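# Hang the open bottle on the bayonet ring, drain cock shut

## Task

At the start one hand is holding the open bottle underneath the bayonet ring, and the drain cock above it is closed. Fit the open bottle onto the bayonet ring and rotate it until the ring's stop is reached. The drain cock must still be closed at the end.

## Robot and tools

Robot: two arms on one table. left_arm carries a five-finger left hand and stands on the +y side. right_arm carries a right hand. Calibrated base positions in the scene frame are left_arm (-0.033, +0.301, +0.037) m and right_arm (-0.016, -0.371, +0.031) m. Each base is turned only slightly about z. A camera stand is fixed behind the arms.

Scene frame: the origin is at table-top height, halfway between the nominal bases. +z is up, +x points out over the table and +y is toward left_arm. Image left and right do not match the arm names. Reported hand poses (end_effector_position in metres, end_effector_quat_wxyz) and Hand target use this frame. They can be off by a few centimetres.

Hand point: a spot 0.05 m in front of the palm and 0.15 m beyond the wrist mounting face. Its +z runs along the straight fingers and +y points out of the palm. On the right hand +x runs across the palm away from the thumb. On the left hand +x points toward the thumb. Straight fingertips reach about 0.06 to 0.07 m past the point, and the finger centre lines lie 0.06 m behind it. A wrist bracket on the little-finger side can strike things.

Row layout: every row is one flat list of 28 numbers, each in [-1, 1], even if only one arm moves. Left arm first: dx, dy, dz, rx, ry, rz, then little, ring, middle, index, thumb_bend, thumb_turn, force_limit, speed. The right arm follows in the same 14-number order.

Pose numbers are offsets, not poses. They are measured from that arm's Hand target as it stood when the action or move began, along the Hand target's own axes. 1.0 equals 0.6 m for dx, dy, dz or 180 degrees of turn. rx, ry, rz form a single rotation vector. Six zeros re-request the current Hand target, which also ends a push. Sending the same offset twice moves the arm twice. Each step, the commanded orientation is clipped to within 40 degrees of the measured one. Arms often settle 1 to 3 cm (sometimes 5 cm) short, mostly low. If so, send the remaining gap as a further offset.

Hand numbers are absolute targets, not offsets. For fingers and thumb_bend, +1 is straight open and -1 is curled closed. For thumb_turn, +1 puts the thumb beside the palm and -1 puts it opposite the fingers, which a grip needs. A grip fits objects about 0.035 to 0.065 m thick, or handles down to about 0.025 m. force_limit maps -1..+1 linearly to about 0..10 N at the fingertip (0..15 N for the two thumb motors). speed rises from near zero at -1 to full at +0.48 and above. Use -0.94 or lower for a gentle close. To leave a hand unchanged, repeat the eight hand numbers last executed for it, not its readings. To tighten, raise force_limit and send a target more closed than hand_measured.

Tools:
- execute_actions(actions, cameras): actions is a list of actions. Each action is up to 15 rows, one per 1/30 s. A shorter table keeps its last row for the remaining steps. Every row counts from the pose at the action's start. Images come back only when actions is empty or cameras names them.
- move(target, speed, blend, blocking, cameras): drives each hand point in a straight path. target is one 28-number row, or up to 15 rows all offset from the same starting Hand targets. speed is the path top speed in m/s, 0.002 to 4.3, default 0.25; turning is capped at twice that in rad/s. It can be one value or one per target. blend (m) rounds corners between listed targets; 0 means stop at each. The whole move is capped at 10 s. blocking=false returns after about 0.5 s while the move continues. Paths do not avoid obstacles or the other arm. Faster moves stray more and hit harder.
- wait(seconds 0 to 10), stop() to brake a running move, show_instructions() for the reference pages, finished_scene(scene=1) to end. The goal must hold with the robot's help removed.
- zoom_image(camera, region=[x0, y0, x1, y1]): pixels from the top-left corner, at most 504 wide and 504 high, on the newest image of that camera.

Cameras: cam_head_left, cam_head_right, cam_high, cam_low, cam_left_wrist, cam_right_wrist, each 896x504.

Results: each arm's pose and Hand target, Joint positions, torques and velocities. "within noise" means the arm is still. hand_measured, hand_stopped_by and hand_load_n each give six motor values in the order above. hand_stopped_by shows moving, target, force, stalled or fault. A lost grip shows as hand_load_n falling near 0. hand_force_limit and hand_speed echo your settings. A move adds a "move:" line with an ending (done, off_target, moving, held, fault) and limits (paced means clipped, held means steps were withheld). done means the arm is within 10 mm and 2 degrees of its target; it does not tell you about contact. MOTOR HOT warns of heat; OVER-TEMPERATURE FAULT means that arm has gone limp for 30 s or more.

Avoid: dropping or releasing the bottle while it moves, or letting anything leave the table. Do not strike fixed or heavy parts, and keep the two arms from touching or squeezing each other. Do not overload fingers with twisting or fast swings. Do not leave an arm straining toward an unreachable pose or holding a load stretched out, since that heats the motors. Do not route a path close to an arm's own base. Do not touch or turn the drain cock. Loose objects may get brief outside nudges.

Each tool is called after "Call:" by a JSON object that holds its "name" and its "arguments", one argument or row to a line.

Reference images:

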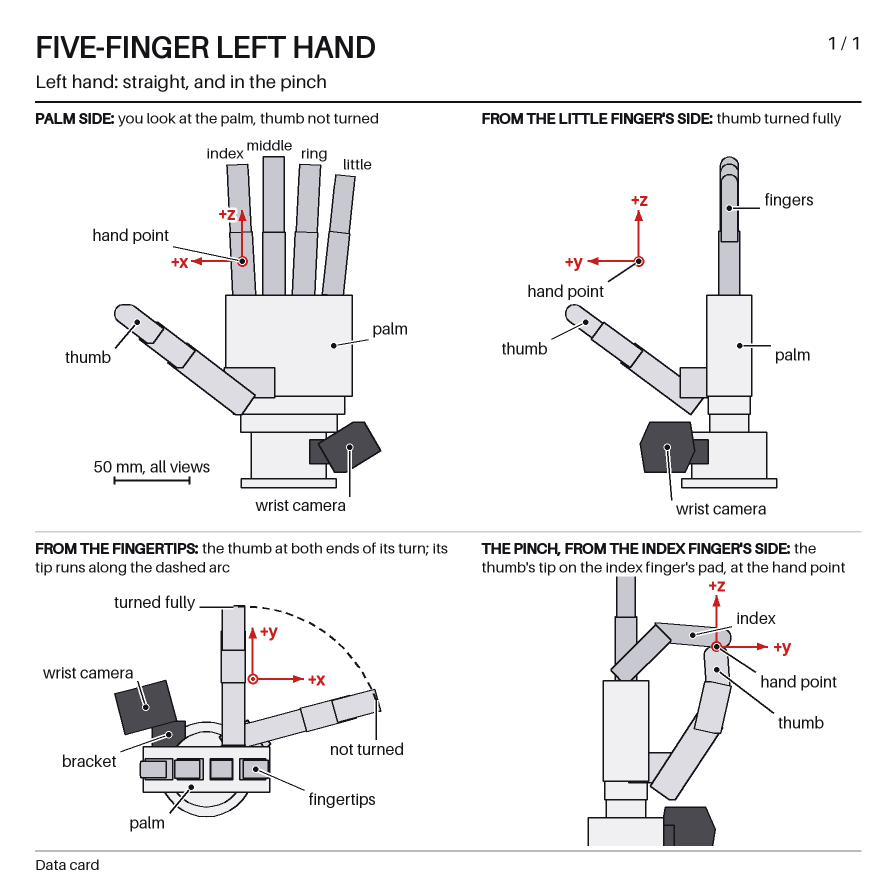

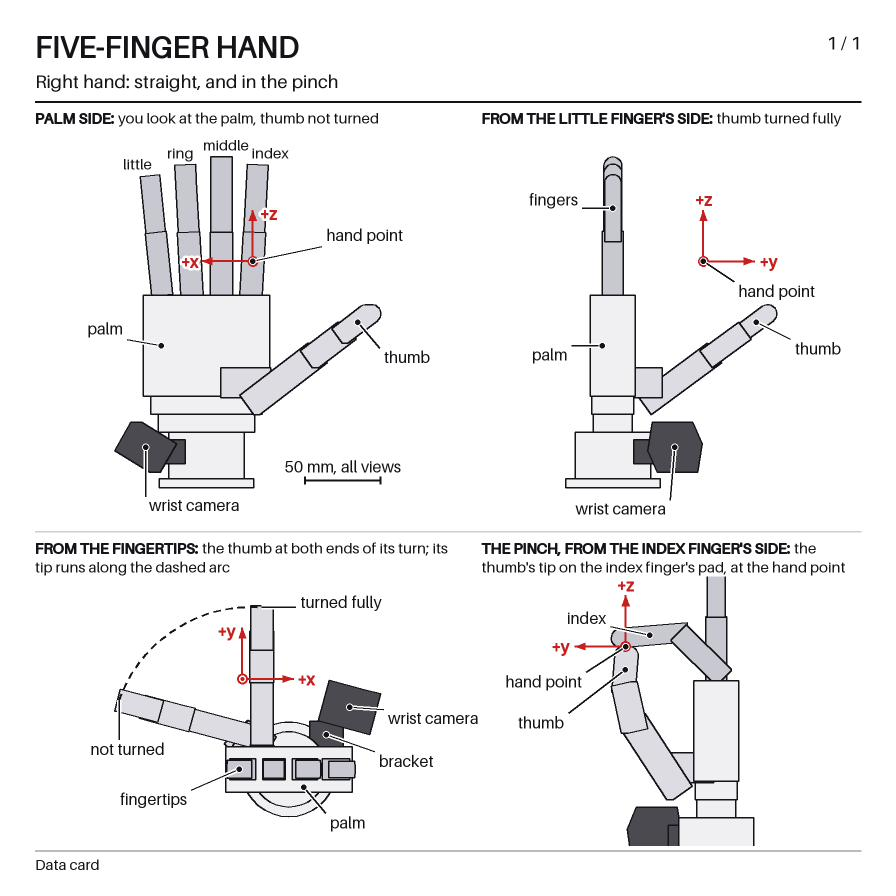

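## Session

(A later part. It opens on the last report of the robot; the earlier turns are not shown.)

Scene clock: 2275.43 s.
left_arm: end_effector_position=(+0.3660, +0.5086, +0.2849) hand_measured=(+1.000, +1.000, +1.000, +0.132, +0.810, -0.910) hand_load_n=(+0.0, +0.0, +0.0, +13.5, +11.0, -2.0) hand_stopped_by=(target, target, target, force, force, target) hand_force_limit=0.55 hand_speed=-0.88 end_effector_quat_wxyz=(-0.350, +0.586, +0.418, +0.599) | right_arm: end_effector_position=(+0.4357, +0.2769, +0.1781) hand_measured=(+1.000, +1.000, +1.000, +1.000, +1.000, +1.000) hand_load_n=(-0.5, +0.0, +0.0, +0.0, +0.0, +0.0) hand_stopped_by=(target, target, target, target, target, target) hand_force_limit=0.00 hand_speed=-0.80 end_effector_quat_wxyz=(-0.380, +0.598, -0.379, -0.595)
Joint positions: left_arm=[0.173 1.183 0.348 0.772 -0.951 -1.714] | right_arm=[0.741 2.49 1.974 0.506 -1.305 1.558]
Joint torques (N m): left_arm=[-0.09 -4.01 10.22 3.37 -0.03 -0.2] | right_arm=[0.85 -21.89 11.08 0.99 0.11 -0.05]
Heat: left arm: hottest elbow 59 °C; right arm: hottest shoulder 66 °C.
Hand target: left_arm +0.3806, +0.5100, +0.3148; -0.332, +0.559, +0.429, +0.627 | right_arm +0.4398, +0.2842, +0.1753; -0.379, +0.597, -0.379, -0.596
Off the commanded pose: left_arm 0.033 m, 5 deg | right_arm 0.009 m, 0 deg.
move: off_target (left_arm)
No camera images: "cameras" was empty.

Call:
{"name": "move", "arguments": {
  "target": [0.0072, 0.0007, -0.0016, 0.0219, 0.0012, -0.0011, 1.0, 1.0, 1.0, -0.3, 0.3, -0.91, 0.55, -0.88, 0, 0, 0, 0, 0, 0, 1, 1, 1, 1, 1, 1, 0.0, -0.80],
  "speed": 0.03,
  "cameras": ["cam_right_wrist"]
}}

Call:
{"name": "zoom_image", "arguments": {
  "camera": "cam_right_wrist",
  "region": [230, 120, 410, 270]
}}

Call:
{"name": "zoom_image", "arguments": {
  "camera": "cam_right_wrist",
  "region": [255, 165, 305, 210]
}}

Scene clock: 2289.60 s.
left_arm: end_effector_position=(+0.3632, +0.5079, +0.2883) hand_measured=(+1.000, +1.000, +1.000, +0.132, +0.810, -0.910) hand_load_n=(+0.0, +0.0, +0.0, +11.0, +9.0, -2.5) hand_stopped_by=(target, target, target, force, force, target) hand_force_limit=0.55 hand_speed=-0.88 end_effector_quat_wxyz=(-0.370, +0.571, +0.435, +0.589) | right_arm: end_effector_position=(+0.4357, +0.2769, +0.1781) hand_measured=(+1.000, +1.000, +1.000, +1.000, +1.000, +1.000) hand_load_n=(+0.0, -0.5, +0.0, +0.0, -0.5, +0.0) hand_stopped_by=(target, target, target, target, target, target) hand_force_limit=0.00 hand_speed=-0.80 end_effector_quat_wxyz=(-0.380, +0.598, -0.379, -0.595)
Joint positions: left_arm=[0.137 1.196 0.365 0.768 -1.052 -1.715] | right_arm=[0.741 2.49 1.974 0.506 -1.305 1.558]
Joint torques (N m): left_arm=[-0.26 -4.6 10.95 2.04 -0.26 -0.32] | right_arm=[0.67 -21.95 11.11 0.95 0.1 -0.02]
Heat: left arm: hottest elbow 59 °C; right arm: hottest shoulder 66 °C.
Hand target: left_arm +0.3799, +0.5091, +0.3189; -0.351, +0.546, +0.451, +0.613 | right_arm +0.4398, +0.2842, +0.1753; -0.379, +0.597, -0.379, -0.596
Off the commanded pose: left_arm 0.035 m, 5 deg | right_arm 0.009 m, 0 deg.
move: off_target (left_arm)
Images, in order (width x height): cam_right_wrist 896x504.

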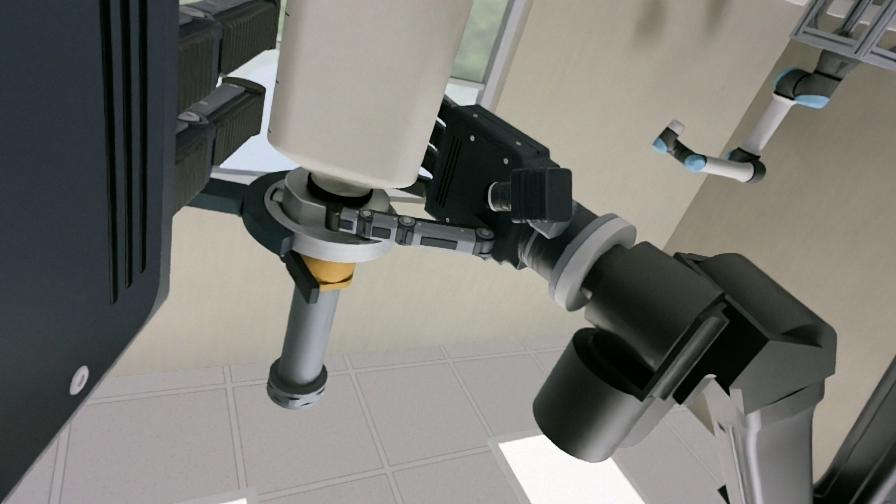

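Scaled by 2.800 from the camera's 896x504 image, which has a finer 1280x720 frame.

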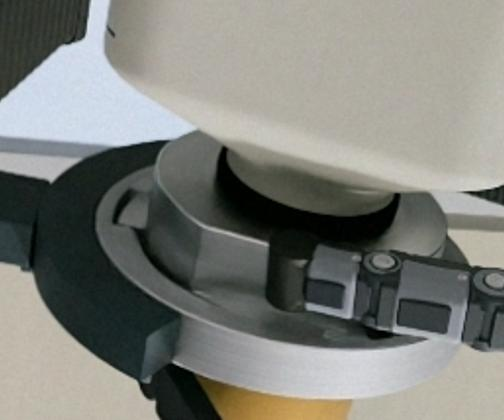

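Scaled by 10.080 from the camera's 896x504 image, which has a finer 1280x720 frame.

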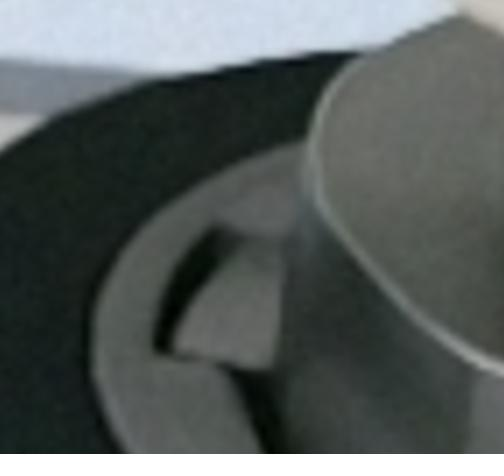

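Call:
{"name": "zoom_image", "arguments": {
  "camera": "cam_right_wrist",
  "region": [320, 215, 390, 260]
}}

Call:
{"name": "wait", "arguments": {
  "seconds": 0,
  "cameras": ["cam_left_wrist"]
}}

Call:
{"name": "zoom_image", "arguments": {
  "camera": "cam_left_wrist",
  "region": [500, 200, 620, 320]
}}

Scaled by 7.200 from the camera's 896x504 image, which has a finer 1280x720 frame.

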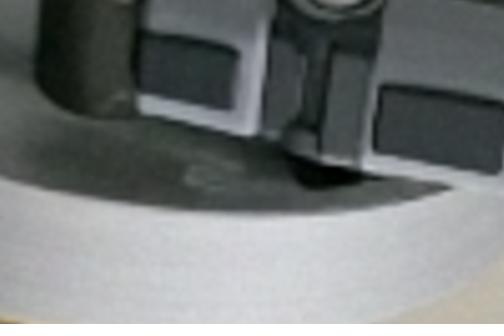

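Scene clock: 2297.10 s.
left_arm: end_effector_position=(+0.3632, +0.5079, +0.2883) hand_measured=(+1.000, +1.000, +1.000, +0.132, +0.810, -0.910) hand_load_n=(+0.0, +0.0, +0.0, +11.0, +9.0, -2.5) hand_stopped_by=(target, target, target, force, force, target) hand_force_limit=0.55 hand_speed=-0.88 end_effector_quat_wxyz=(-0.370, +0.571, +0.435, +0.590) | right_arm: end_effector_position=(+0.4357, +0.2769, +0.1781) hand_measured=(+1.000, +1.000, +1.000, +1.000, +1.000, +1.000) hand_load_n=(+0.0, +0.0, +0.0, +0.0, +0.0, +0.0) hand_stopped_by=(target, target, target, target, target, target) hand_force_limit=0.00 hand_speed=-0.80 end_effector_quat_wxyz=(-0.380, +0.598, -0.379, -0.595)
Joint positions: left_arm=[0.137 1.196 0.365 0.768 -1.052 -1.716] | right_arm=[0.741 2.49 1.974 0.506 -1.305 1.558]
Joint torques (N m): left_arm=[-0.26 -4.6 10.95 2.04 -0.26 -0.32] | right_arm=[1.03 -21.66 11.14 0.91 0.12 -0.03]
Heat: left arm: hottest elbow 59 °C; right arm: hottest shoulder 66 °C.
Hand target: left_arm +0.3799, +0.5091, +0.3190; -0.351, +0.545, +0.451, +0.613 | right_arm +0.4398, +0.2842, +0.1753; -0.379, +0.597, -0.379, -0.596
Off the commanded pose: left_arm 0.035 m, 5 deg | right_arm 0.009 m, 0 deg.
Images, in order (width x height): cam_left_wrist 896x504.

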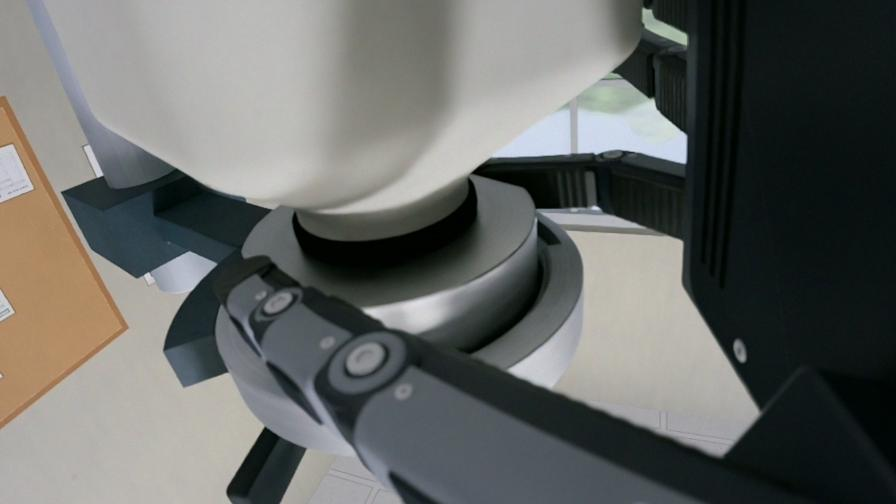

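Scaled by 4.200 from the camera's 896x504 image, which has a finer 1280x720 frame.

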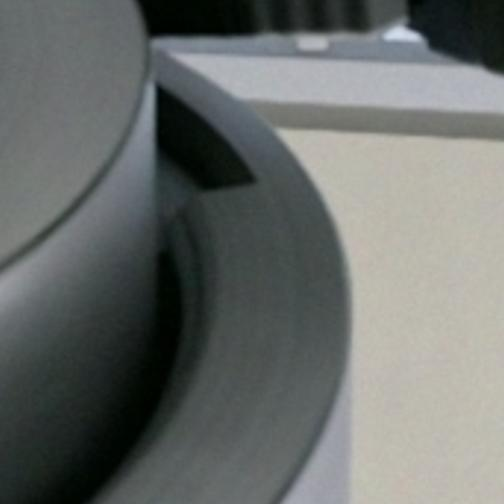

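Call:
{"name": "move", "arguments": {
  "target": [-0.0025, 0.0018, -0.0002, 0, 0, 0, 1.0, 1.0, 1.0, -0.3, 0.3, -0.91, 0.55, -0.88, 0, 0, 0, 0, 0, 0, 1, 1, 1, 1, 1, 1, 0.0, -0.80],
  "speed": 0.03,
  "cameras": ["cam_left_wrist","cam_right_wrist"]
}}

Call:
{"name": "zoom_image", "arguments": {
  "camera": "cam_right_wrist",
  "region": [230, 120, 410, 270]
}}

Call:
{"name": "zoom_image", "arguments": {
  "camera": "cam_right_wrist",
  "region": [255, 165, 305, 210]
}}

Call:
{"name": "zoom_image", "arguments": {
  "camera": "cam_left_wrist",
  "region": [500, 200, 620, 320]
}}

Scene clock: 2315.97 s.
left_arm: end_effector_position=(+0.3636, +0.5075, +0.2882) hand_measured=(+1.000, +1.000, +1.000, +0.132, +0.810, -0.910) hand_load_n=(+0.0, +0.0, +0.0, +10.5, +9.0, -2.5) hand_stopped_by=(target, target, target, force, force, target) hand_force_limit=0.55 hand_speed=-0.88 end_effector_quat_wxyz=(-0.370, +0.570, +0.437, +0.590) | right_arm: end_effector_position=(+0.4357, +0.2769, +0.1781) hand_measured=(+1.000, +1.000, +1.000, +1.000, +1.000, +1.000) hand_load_n=(+0.0, +0.0, +0.0, +0.0, +0.0, -0.5) hand_stopped_by=(target, target, target, target, target, target) hand_force_limit=0.00 hand_speed=-0.80 end_effector_quat_wxyz=(-0.380, +0.598, -0.379, -0.595)
Joint positions: left_arm=[0.134 1.198 0.366 0.768 -1.056 -1.72] | right_arm=[0.741 2.49 1.974 0.506 -1.305 1.558]
Joint torques (N m): left_arm=[-0.32 -4.25 10.92 2.26 -0.19 -0.28] | right_arm=[0.97 -22.24 11.04 0.96 0.07 -0.04]
Heat: left arm: hottest elbow 59 °C; right arm: hottest shoulder 66 °C.
Hand target: left_arm +0.3812, +0.5085, +0.3177; -0.351, +0.545, +0.451, +0.613 | right_arm +0.4398, +0.2842, +0.1753; -0.379, +0.597, -0.379, -0.596
Off the commanded pose: left_arm 0.034 m, 5 deg | right_arm 0.009 m, 0 deg.
move: off_target (left_arm)
Images, in order (width x height): cam_left_wrist 896x504, cam_right_wrist 896x504.

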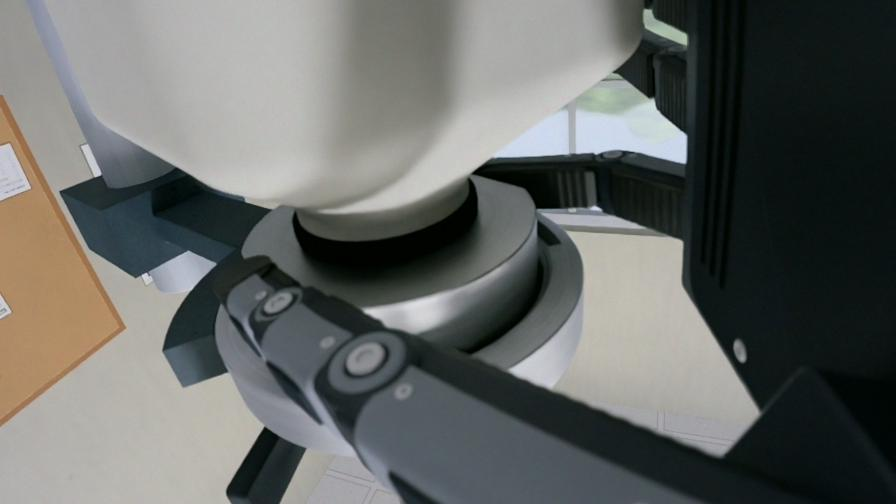

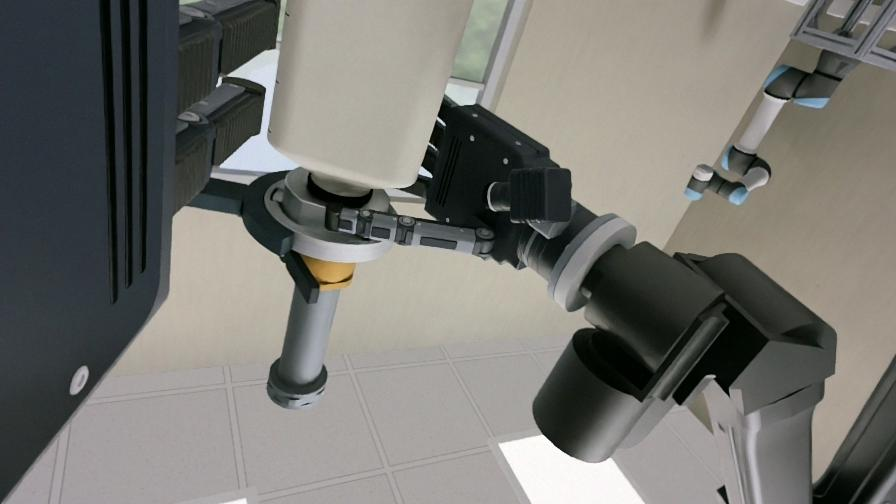

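Scaled by 2.800 from the camera's 896x504 image, which has a finer 1280x720 frame.

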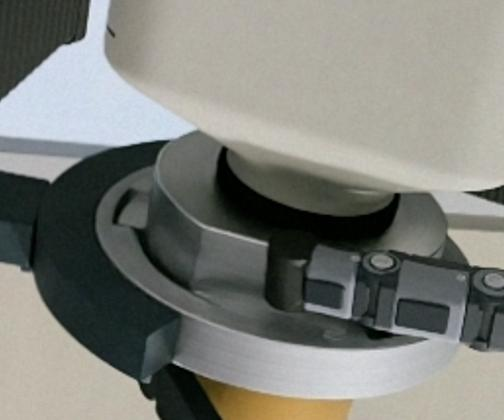

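Scaled by 10.080 from the camera's 896x504 image, which has a finer 1280x720 frame.

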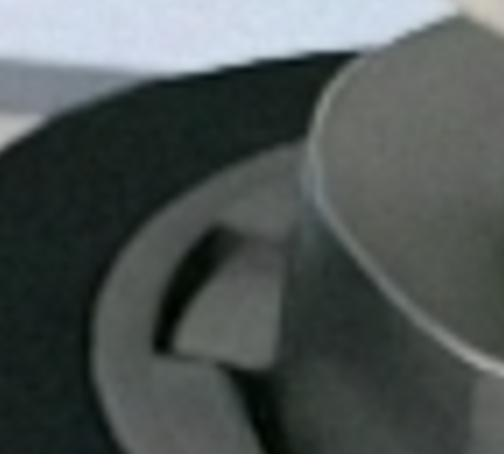

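Scaled by 4.200 from the camera's 896x504 image, which has a finer 1280x720 frame.

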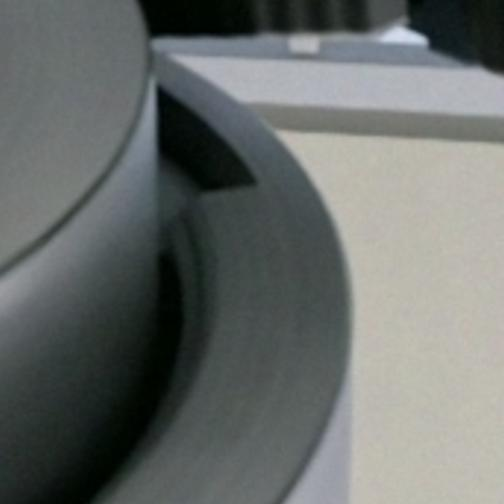

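Call:
{"name": "zoom_image", "arguments": {
  "camera": "cam_right_wrist",
  "region": [262, 178, 292, 205]
}}

Call:
{"name": "zoom_image", "arguments": {
  "camera": "cam_right_wrist",
  "region": [335, 225, 375, 250]
}}

Call:
{"name": "zoom_image", "arguments": {
  "camera": "cam_left_wrist",
  "region": [530, 210, 580, 260]
}}

Scaled by 16.800 from the camera's 896x504 image, which has a finer 1280x720 frame.

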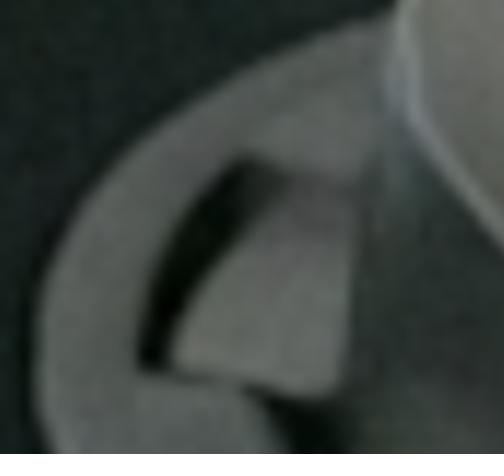

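Scaled by 12.600 from the camera's 896x504 image, which has a finer 1280x720 frame.

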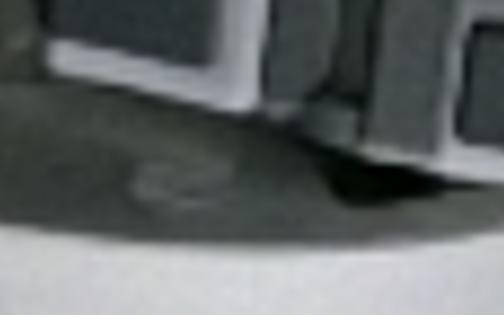

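Scaled by 10.080 from the camera's 896x504 image, which has a finer 1280x720 frame.

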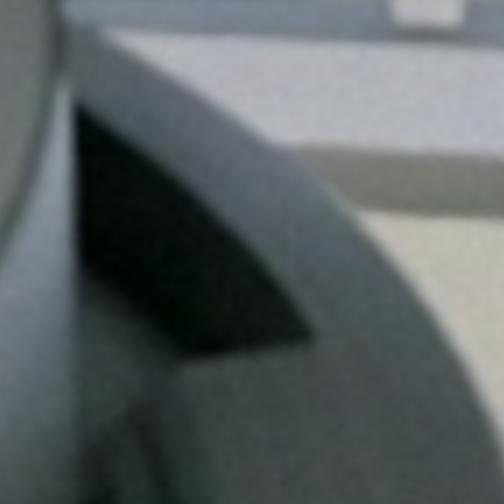

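Call:
{"name": "move", "arguments": {
  "target": [0.0023, 0.0013, 0.001, 0, 0, -0.0064, 1.0, 1.0, 1.0, -0.3, 0.3, -0.91, 0.55, -0.88, 0, 0, 0, 0, 0, 0, 1, 1, 1, 1, 1, 1, 0.0, -0.80],
  "speed": 0.03,
  "cameras": ["cam_left_wrist","cam_right_wrist"]
}}

Call:
{"name": "zoom_image", "arguments": {
  "camera": "cam_right_wrist",
  "region": [262, 178, 292, 205]
}}

Call:
{"name": "zoom_image", "arguments": {
  "camera": "cam_left_wrist",
  "region": [530, 210, 580, 260]
}}

Scene clock: 2377.83 s.
left_arm: end_effector_position=(+0.3651, +0.5079, +0.2893) hand_measured=(+1.000, +1.000, +1.000, +0.132, +0.810, -0.910) hand_load_n=(+0.0, +0.0, +0.0, +11.0, +9.5, -3.0) hand_stopped_by=(target, target, target, force, force, target) hand_force_limit=0.55 hand_speed=-0.88 end_effector_quat_wxyz=(-0.365, +0.566, +0.442, +0.593) | right_arm: end_effector_position=(+0.4357, +0.2769, +0.1781) hand_measured=(+1.000, +1.000, +1.000, +1.000, +1.000, +1.000) hand_load_n=(+0.0, +0.0, +0.0, +0.0, +0.0, -0.5) hand_stopped_by=(target, target, target, target, target, target) hand_force_limit=0.00 hand_speed=-0.80 end_effector_quat_wxyz=(-0.380, +0.598, -0.379, -0.595)
Joint positions: left_arm=[0.134 1.204 0.372 0.768 -1.057 -1.737] | right_arm=[0.741 2.49 1.974 0.506 -1.305 1.558]
Joint torques (N m): left_arm=[-0.26 -4.54 10.82 2.26 -0.16 -0.31] | right_arm=[0.62 -21.95 11.14 0.88 0.11 -0.02]
Heat: left arm: hottest elbow 60 °C; right arm: hottest shoulder 67 °C.
Hand target: left_arm +0.3819, +0.5089, +0.3190; -0.345, +0.541, +0.456, +0.616 | right_arm +0.4398, +0.2842, +0.1753; -0.379, +0.597, -0.379, -0.596
Off the commanded pose: left_arm 0.034 m, 5 deg | right_arm 0.009 m, 0 deg.
move: off_target (left_arm)
Images, in order (width x height): cam_left_wrist 896x504, cam_right_wrist 896x504.

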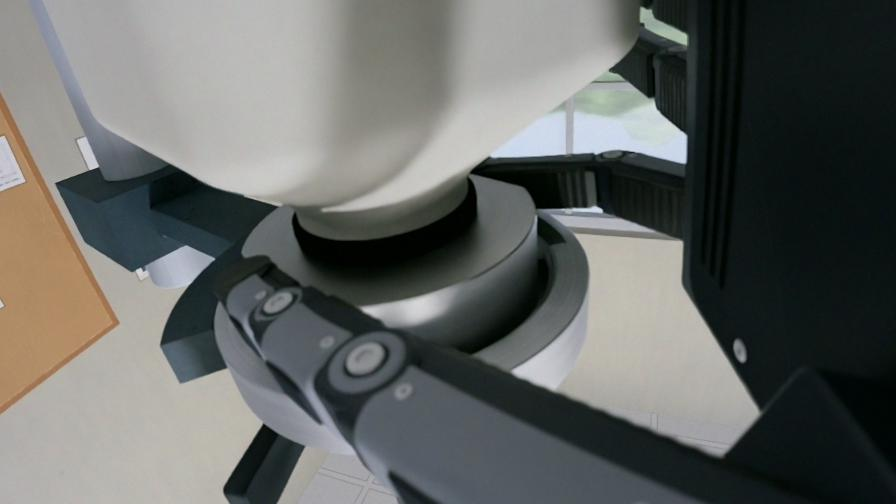

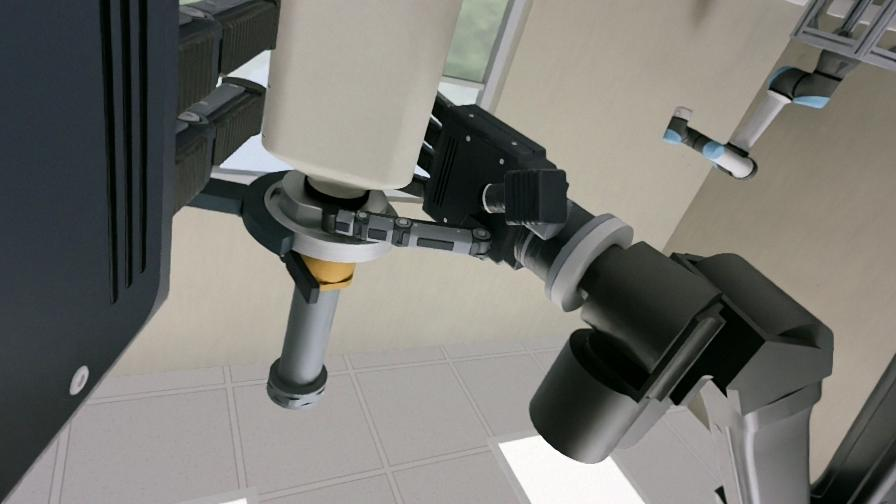

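Scaled by 16.800 from the camera's 896x504 image, which has a finer 1280x720 frame.

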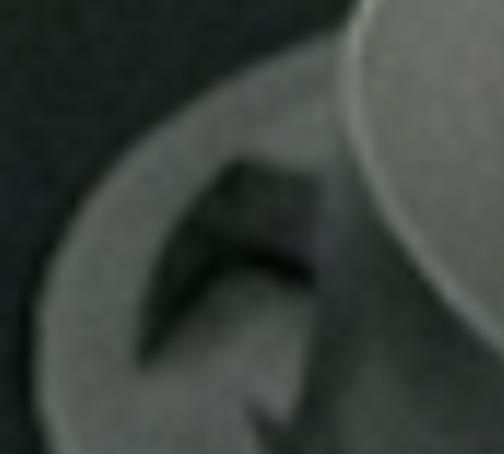

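Scaled by 10.080 from the camera's 896x504 image, which has a finer 1280x720 frame.

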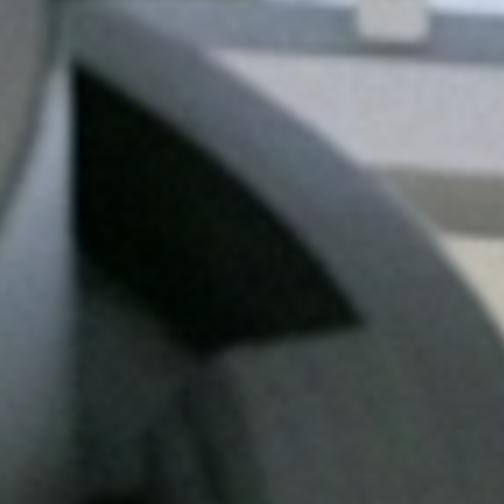

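Call:
{"name": "move", "arguments": {
  "target": [-0.001, 0, -0.0019, 0.0218, 0.0017, -0.0013, 1.0, 1.0, 1.0, -0.3, 0.3, -0.91, 0.55, -0.88, 0, 0, 0, 0, 0, 0, 1, 1, 1, 1, 1, 1, 0.0, -0.80],
  "speed": 0.03,
  "cameras": ["cam_left_wrist","cam_right_wrist"]
}}

Call:
{"name": "zoom_image", "arguments": {
  "camera": "cam_right_wrist",
  "region": [230, 120, 410, 270]
}}

Call:
{"name": "zoom_image", "arguments": {
  "camera": "cam_left_wrist",
  "region": [500, 200, 620, 320]
}}

Scene clock: 2394.00 s.
left_arm: end_effector_position=(+0.3635, +0.5077, +0.2894) hand_measured=(+1.000, +1.000, +1.000, +0.132, +0.810, -0.910) hand_load_n=(+0.0, +0.5, +0.0, +10.5, +9.5, -4.0) hand_stopped_by=(target, target, target, force, force, target) hand_force_limit=0.55 hand_speed=-0.88 end_effector_quat_wxyz=(-0.385, +0.550, +0.462, +0.580) | right_arm: end_effector_position=(+0.4357, +0.2769, +0.1781) hand_measured=(+1.000, +1.000, +1.000, +1.000, +1.000, +1.000) hand_load_n=(+0.0, +0.0, +0.0, +0.0, +0.0, +0.0) hand_stopped_by=(target, target, target, target, target, target) hand_force_limit=0.00 hand_speed=-0.80 end_effector_quat_wxyz=(-0.380, +0.598, -0.379, -0.595)
Joint positions: left_arm=[0.1 1.229 0.395 0.754 -1.161 -1.757] | right_arm=[0.741 2.49 1.974 0.506 -1.305 1.558]
Joint torques (N m): left_arm=[-0.26 -4.84 10.97 1.91 -0.15 -0.33] | right_arm=[0.67 -21.83 11.08 1.09 0.1 -0.02]
Heat: left arm: hottest elbow 60 °C; right arm: hottest shoulder 67 °C.
Hand target: left_arm +0.3815, +0.5079, +0.3185; -0.363, +0.526, +0.478, +0.603 | right_arm +0.4398, +0.2842, +0.1753; -0.379, +0.597, -0.379, -0.596
Off the commanded pose: left_arm 0.034 m, 5 deg | right_arm 0.009 m, 0 deg.
move: off_target (left_arm)
Images, in order (width x height): cam_left_wrist 896x504, cam_right_wrist 896x504.

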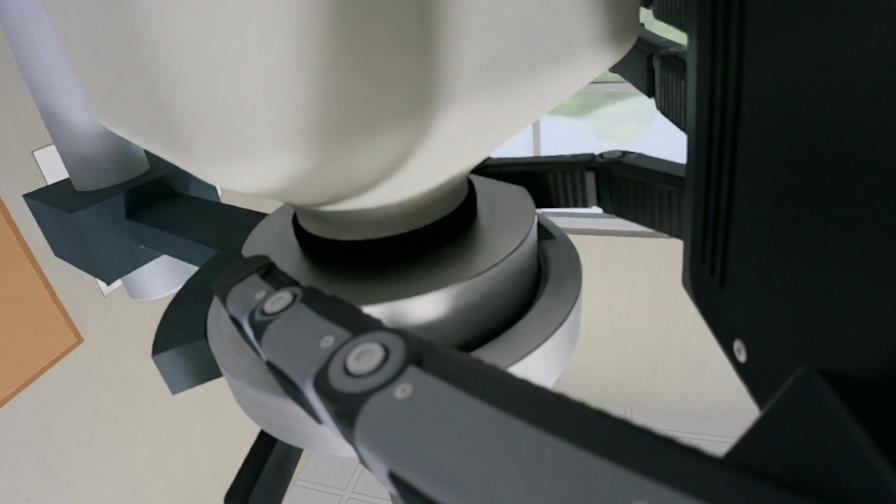

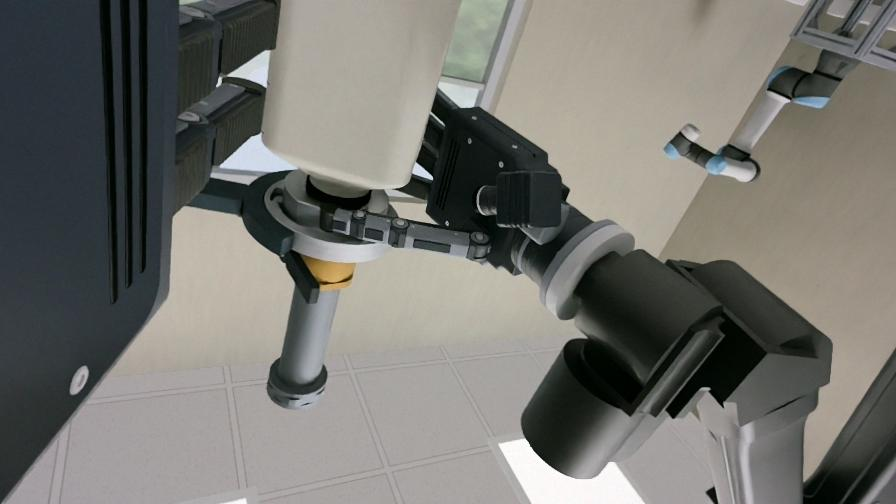

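Scaled by 2.800 from the camera's 896x504 image, which has a finer 1280x720 frame.

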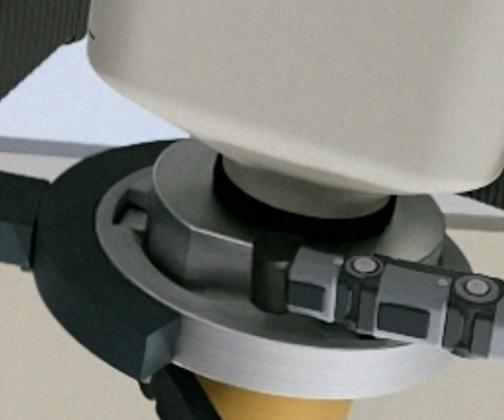

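Scaled by 4.200 from the camera's 896x504 image, which has a finer 1280x720 frame.

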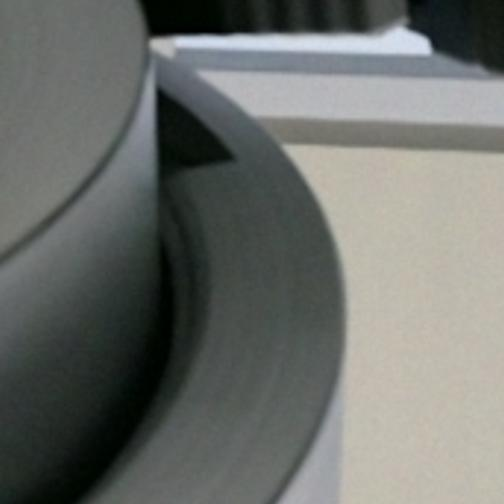

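Call:
{"name": "move", "arguments": {
  "target": [-0.002, 0.0023, -0.0029, 0.0218, 0.0012, -0.0004, 1.0, 1.0, 1.0, -0.3, 0.3, -0.91, 0.55, -0.88, 0, 0, 0, 0, 0, 0, 1, 1, 1, 1, 1, 1, 0.0, -0.80],
  "speed": 0.03,
  "cameras": ["cam_left_wrist","cam_right_wrist"]
}}

Call:
{"name": "zoom_image", "arguments": {
  "camera": "cam_right_wrist",
  "region": [230, 120, 410, 270]
}}

Call:
{"name": "zoom_image", "arguments": {
  "camera": "cam_right_wrist",
  "region": [262, 178, 292, 205]
}}

Call:
{"name": "zoom_image", "arguments": {
  "camera": "cam_left_wrist",
  "region": [500, 200, 620, 320]
}}

Scene clock: 2415.13 s.
left_arm: end_effector_position=(+0.3638, +0.5067, +0.2894) hand_measured=(+1.000, +1.000, +1.000, +0.132, +0.810, -0.910) hand_load_n=(+0.0, +0.0, +0.0, +10.5, +9.5, -4.5) hand_stopped_by=(target, target, target, force, force, target) hand_force_limit=0.55 hand_speed=-0.88 end_effector_quat_wxyz=(-0.404, +0.535, +0.481, +0.565) | right_arm: end_effector_position=(+0.4357, +0.2769, +0.1781) hand_measured=(+1.000, +1.000, +1.000, +1.000, +1.000, +1.000) hand_load_n=(+0.0, +0.0, +0.0, +0.0, +0.0, +0.0) hand_stopped_by=(target, target, target, target, target, target) hand_force_limit=0.00 hand_speed=-0.80 end_effector_quat_wxyz=(-0.380, +0.598, -0.379, -0.595)
Joint positions: left_arm=[0.067 1.255 0.428 0.71 -1.263 -1.794] | right_arm=[0.741 2.49 1.974 0.506 -1.305 1.558]
Joint torques (N m): left_arm=[-0.38 -5.19 11 1.81 -0.14 -0.32] | right_arm=[0.56 -21.89 11.04 0.9 0.11 -0.05]
Heat: left arm: hottest elbow 62 °C; right arm: hottest shoulder 67 °C.
Hand target: left_arm +0.3825, +0.5058, +0.3177; -0.381, +0.512, +0.498, +0.587 | right_arm +0.4398, +0.2842, +0.1753; -0.379, +0.597, -0.379, -0.596
Off the commanded pose: left_arm 0.034 m, 5 deg | right_arm 0.009 m, 0 deg.
move: off_target (left_arm)
Images, in order (width x height): cam_left_wrist 896x504, cam_right_wrist 896x504.

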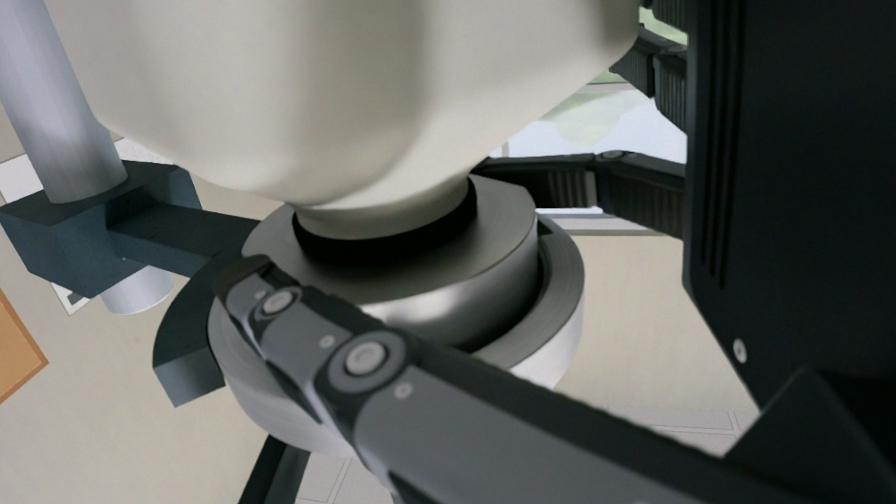

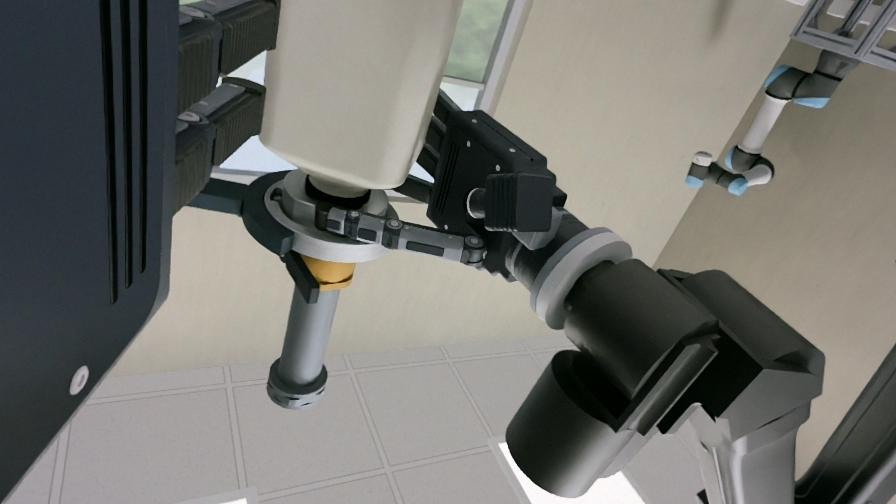

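Scaled by 2.800 from the camera's 896x504 image, which has a finer 1280x720 frame.

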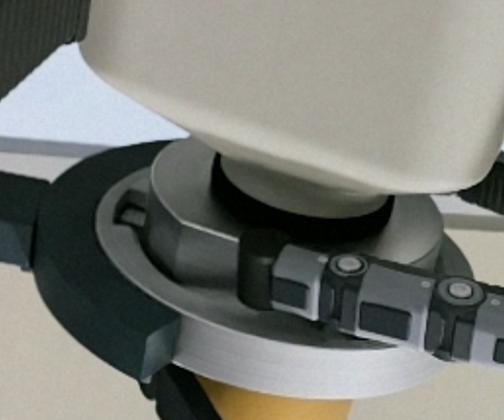

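Scaled by 16.800 from the camera's 896x504 image, which has a finer 1280x720 frame.

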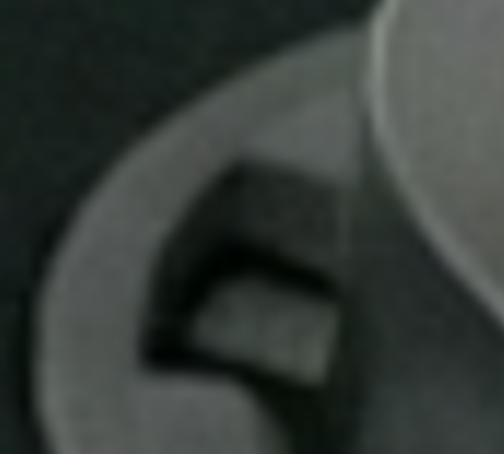

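Scaled by 4.200 from the camera's 896x504 image, which has a finer 1280x720 frame.

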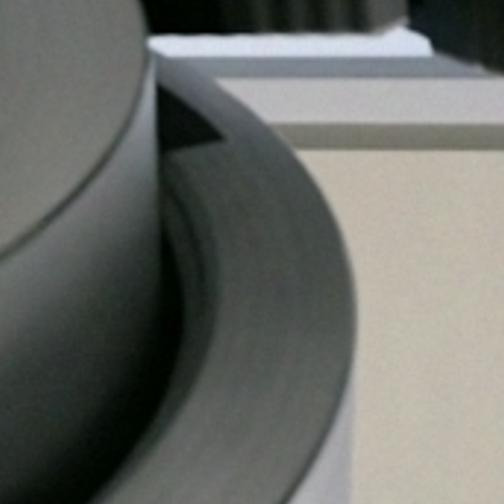

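Call:
{"name": "move", "arguments": {
  "target": [-0.00186, 0.00129, -0.00336, 0.0218, 0.0013, -0.0005, 1.0, 1.0, 1.0, -0.3, 0.3, -0.91, 0.55, -0.88, 0, 0, 0, 0, 0, 0, 1, 1, 1, 1, 1, 1, 0.0, -0.8],
  "speed": 0.03,
  "cameras": ["cam_right_wrist", "cam_left_wrist"]
}}

Scene clock: 2438.57 s.
left_arm: end_effector_position=(+0.3644, +0.5054, +0.2890) hand_measured=(+1.000, +1.000, +1.000, +0.132, +0.810, -0.910) hand_load_n=(+0.0, +0.0, +0.0, +10.5, +9.0, -4.0) hand_stopped_by=(target, target, target, force, force, target) hand_force_limit=0.55 hand_speed=-0.88 end_effector_quat_wxyz=(-0.424, +0.519, +0.499, +0.549) | right_arm: end_effector_position=(+0.4357, +0.2769, +0.1781) hand_measured=(+1.000, +1.000, +1.000, +1.000, +1.000, +1.000) hand_load_n=(+0.0, +0.0, +0.0, +0.0, +0.0, +0.0) hand_stopped_by=(target, target, target, target, target, target) hand_force_limit=0.00 hand_speed=-0.80 end_effector_quat_wxyz=(-0.380, +0.598, -0.379, -0.595)
Joint positions: left_arm=[0.039 1.278 0.467 0.629 -1.357 -1.857] | right_arm=[0.741 2.49 1.974 0.506 -1.305 1.558]
Joint torques (N m): left_arm=[-0.44 -5.6 11 1.72 -0.23 -0.36] | right_arm=[0.73 -22.07 11.1 0.95 0.09 -0.06]
Heat: left arm: hottest elbow 62 °C; right arm: hottest shoulder 67 °C.
Hand target: left_arm +0.3831, +0.5035, +0.3166; -0.399, +0.497, +0.517, +0.571 | right_arm +0.4398, +0.2842, +0.1753; -0.379, +0.597, -0.379, -0.596
Off the commanded pose: left_arm 0.033 m, 5 deg | right_arm 0.009 m, 0 deg.
move: off_target (left_arm)
Images, in order (width x height): cam_left_wrist 896x504, cam_right_wrist 896x504.

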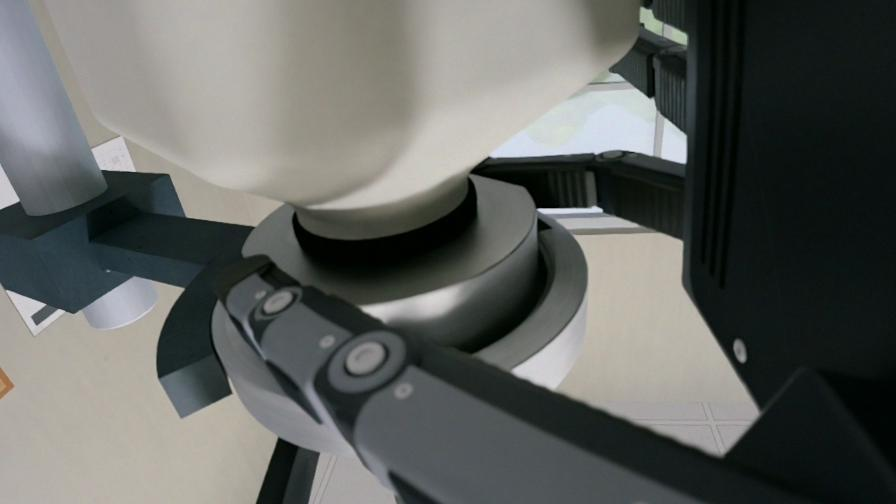

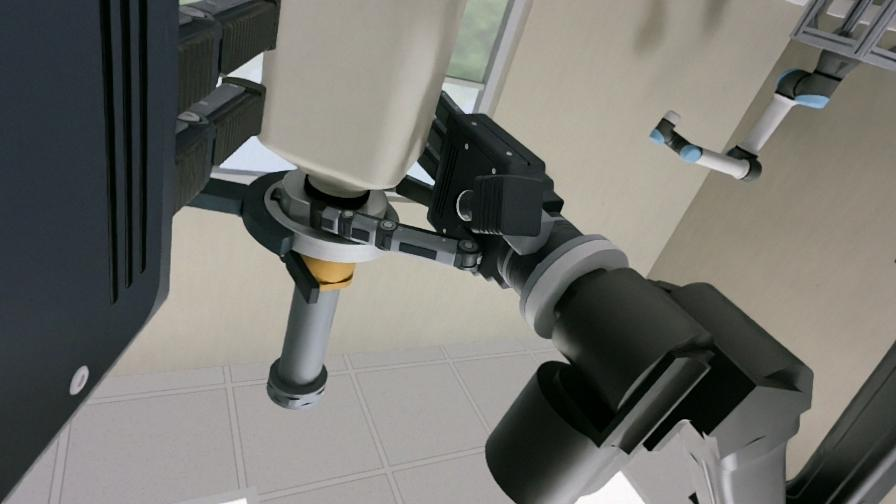

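Call:
{"name": "zoom_image", "arguments": {
  "camera": "cam_right_wrist",
  "region": [230, 120, 410, 270]
}}

Call:
{"name": "zoom_image", "arguments": {
  "camera": "cam_left_wrist",
  "region": [180, 150, 620, 454]
}}

Scaled by 2.800 from the camera's 896x504 image, which has a finer 1280x720 frame.

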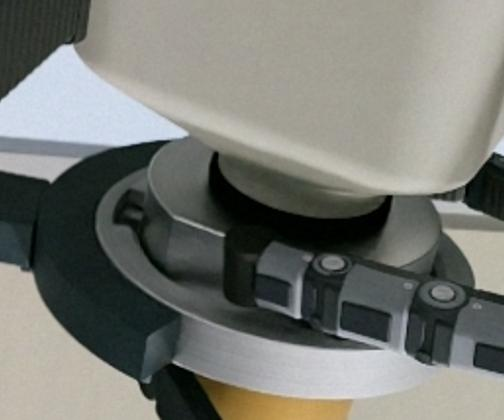

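Scaled by 1.145 from the camera's 896x504 image, which has a finer 1280x720 frame.

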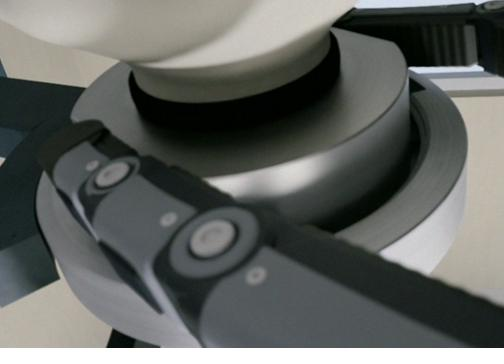

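Call:
{"name": "move", "arguments": {
  "target": [-0.00097, 0.00005, -0.00365, 0.0218, 0.0013, -0.0006, 1.0, 1.0, 1.0, -0.3, 0.3, -0.91, 0.55, -0.88, 0, 0, 0, 0, 0, 0, 1, 1, 1, 1, 1, 1, 0.0, -0.8],
  "speed": 0.03,
  "cameras": ["cam_right_wrist", "cam_left_wrist"]
}}

Call:
{"name": "zoom_image", "arguments": {
  "camera": "cam_right_wrist",
  "region": [230, 120, 410, 270]
}}

Scene clock: 2453.83 s.
left_arm: end_effector_position=(+0.3651, +0.5035, +0.2890) hand_measured=(+1.000, +1.000, +1.000, +0.132, +0.810, -0.910) hand_load_n=(+0.0, +0.0, +0.0, +11.0, +9.0, -4.0) hand_stopped_by=(target, target, target, force, force, target) hand_force_limit=0.55 hand_speed=-0.88 end_effector_quat_wxyz=(-0.441, +0.503, +0.516, +0.535) | right_arm: end_effector_position=(+0.4357, +0.2769, +0.1781) hand_measured=(+1.000, +1.000, +1.000, +1.000, +1.000, +1.000) hand_load_n=(+0.0, +0.0, +0.0, +0.0, +0.0, +0.0) hand_stopped_by=(target, target, target, target, target, target) hand_force_limit=0.00 hand_speed=-0.80 end_effector_quat_wxyz=(-0.380, +0.598, -0.379, -0.595)
Joint positions: left_arm=[0.016 1.294 0.514 0.475 -1.443 -1.982] | right_arm=[0.741 2.49 1.974 0.506 -1.305 1.558]
Joint torques (N m): left_arm=[-0.38 -6.07 11.07 1.57 -0.4 -0.35] | right_arm=[0.5 -22.12 11.07 0.88 0.12 -0.03]
Heat: left arm: hottest elbow 62 °C; right arm: hottest shoulder 67 °C.
Hand target: left_arm +0.3828, +0.5014, +0.3163; -0.417, +0.481, +0.536, +0.555 | right_arm +0.4398, +0.2842, +0.1753; -0.379, +0.597, -0.379, -0.596
Off the commanded pose: left_arm 0.032 m, 5 deg | right_arm 0.009 m, 0 deg.
move: off_target (left_arm)
Images, in order (width x height): cam_left_wrist 896x504, cam_right_wrist 896x504.

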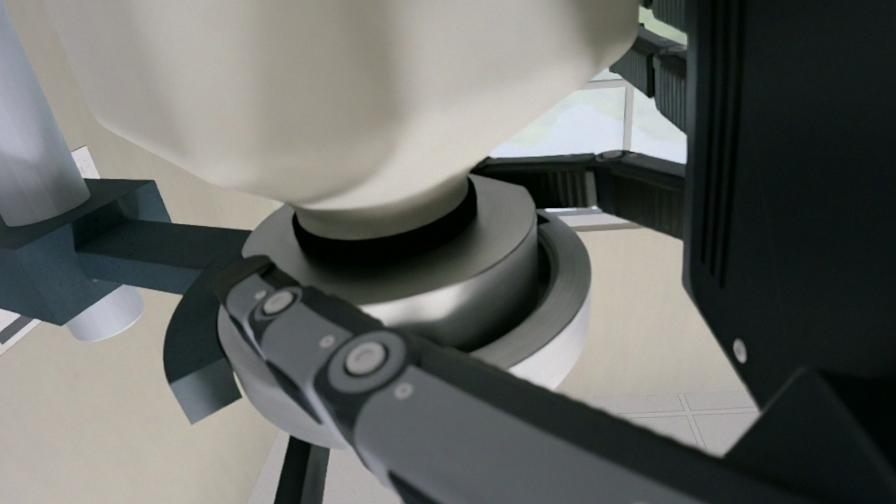

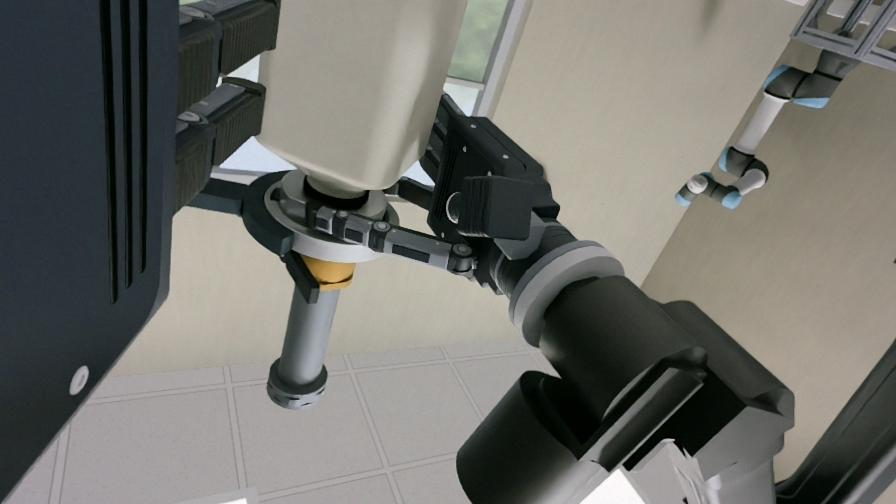

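Scaled by 2.800 from the camera's 896x504 image, which has a finer 1280x720 frame.

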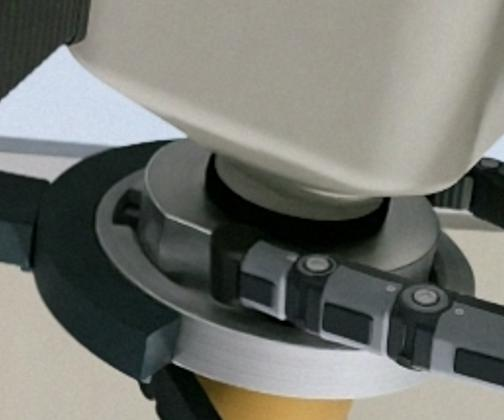

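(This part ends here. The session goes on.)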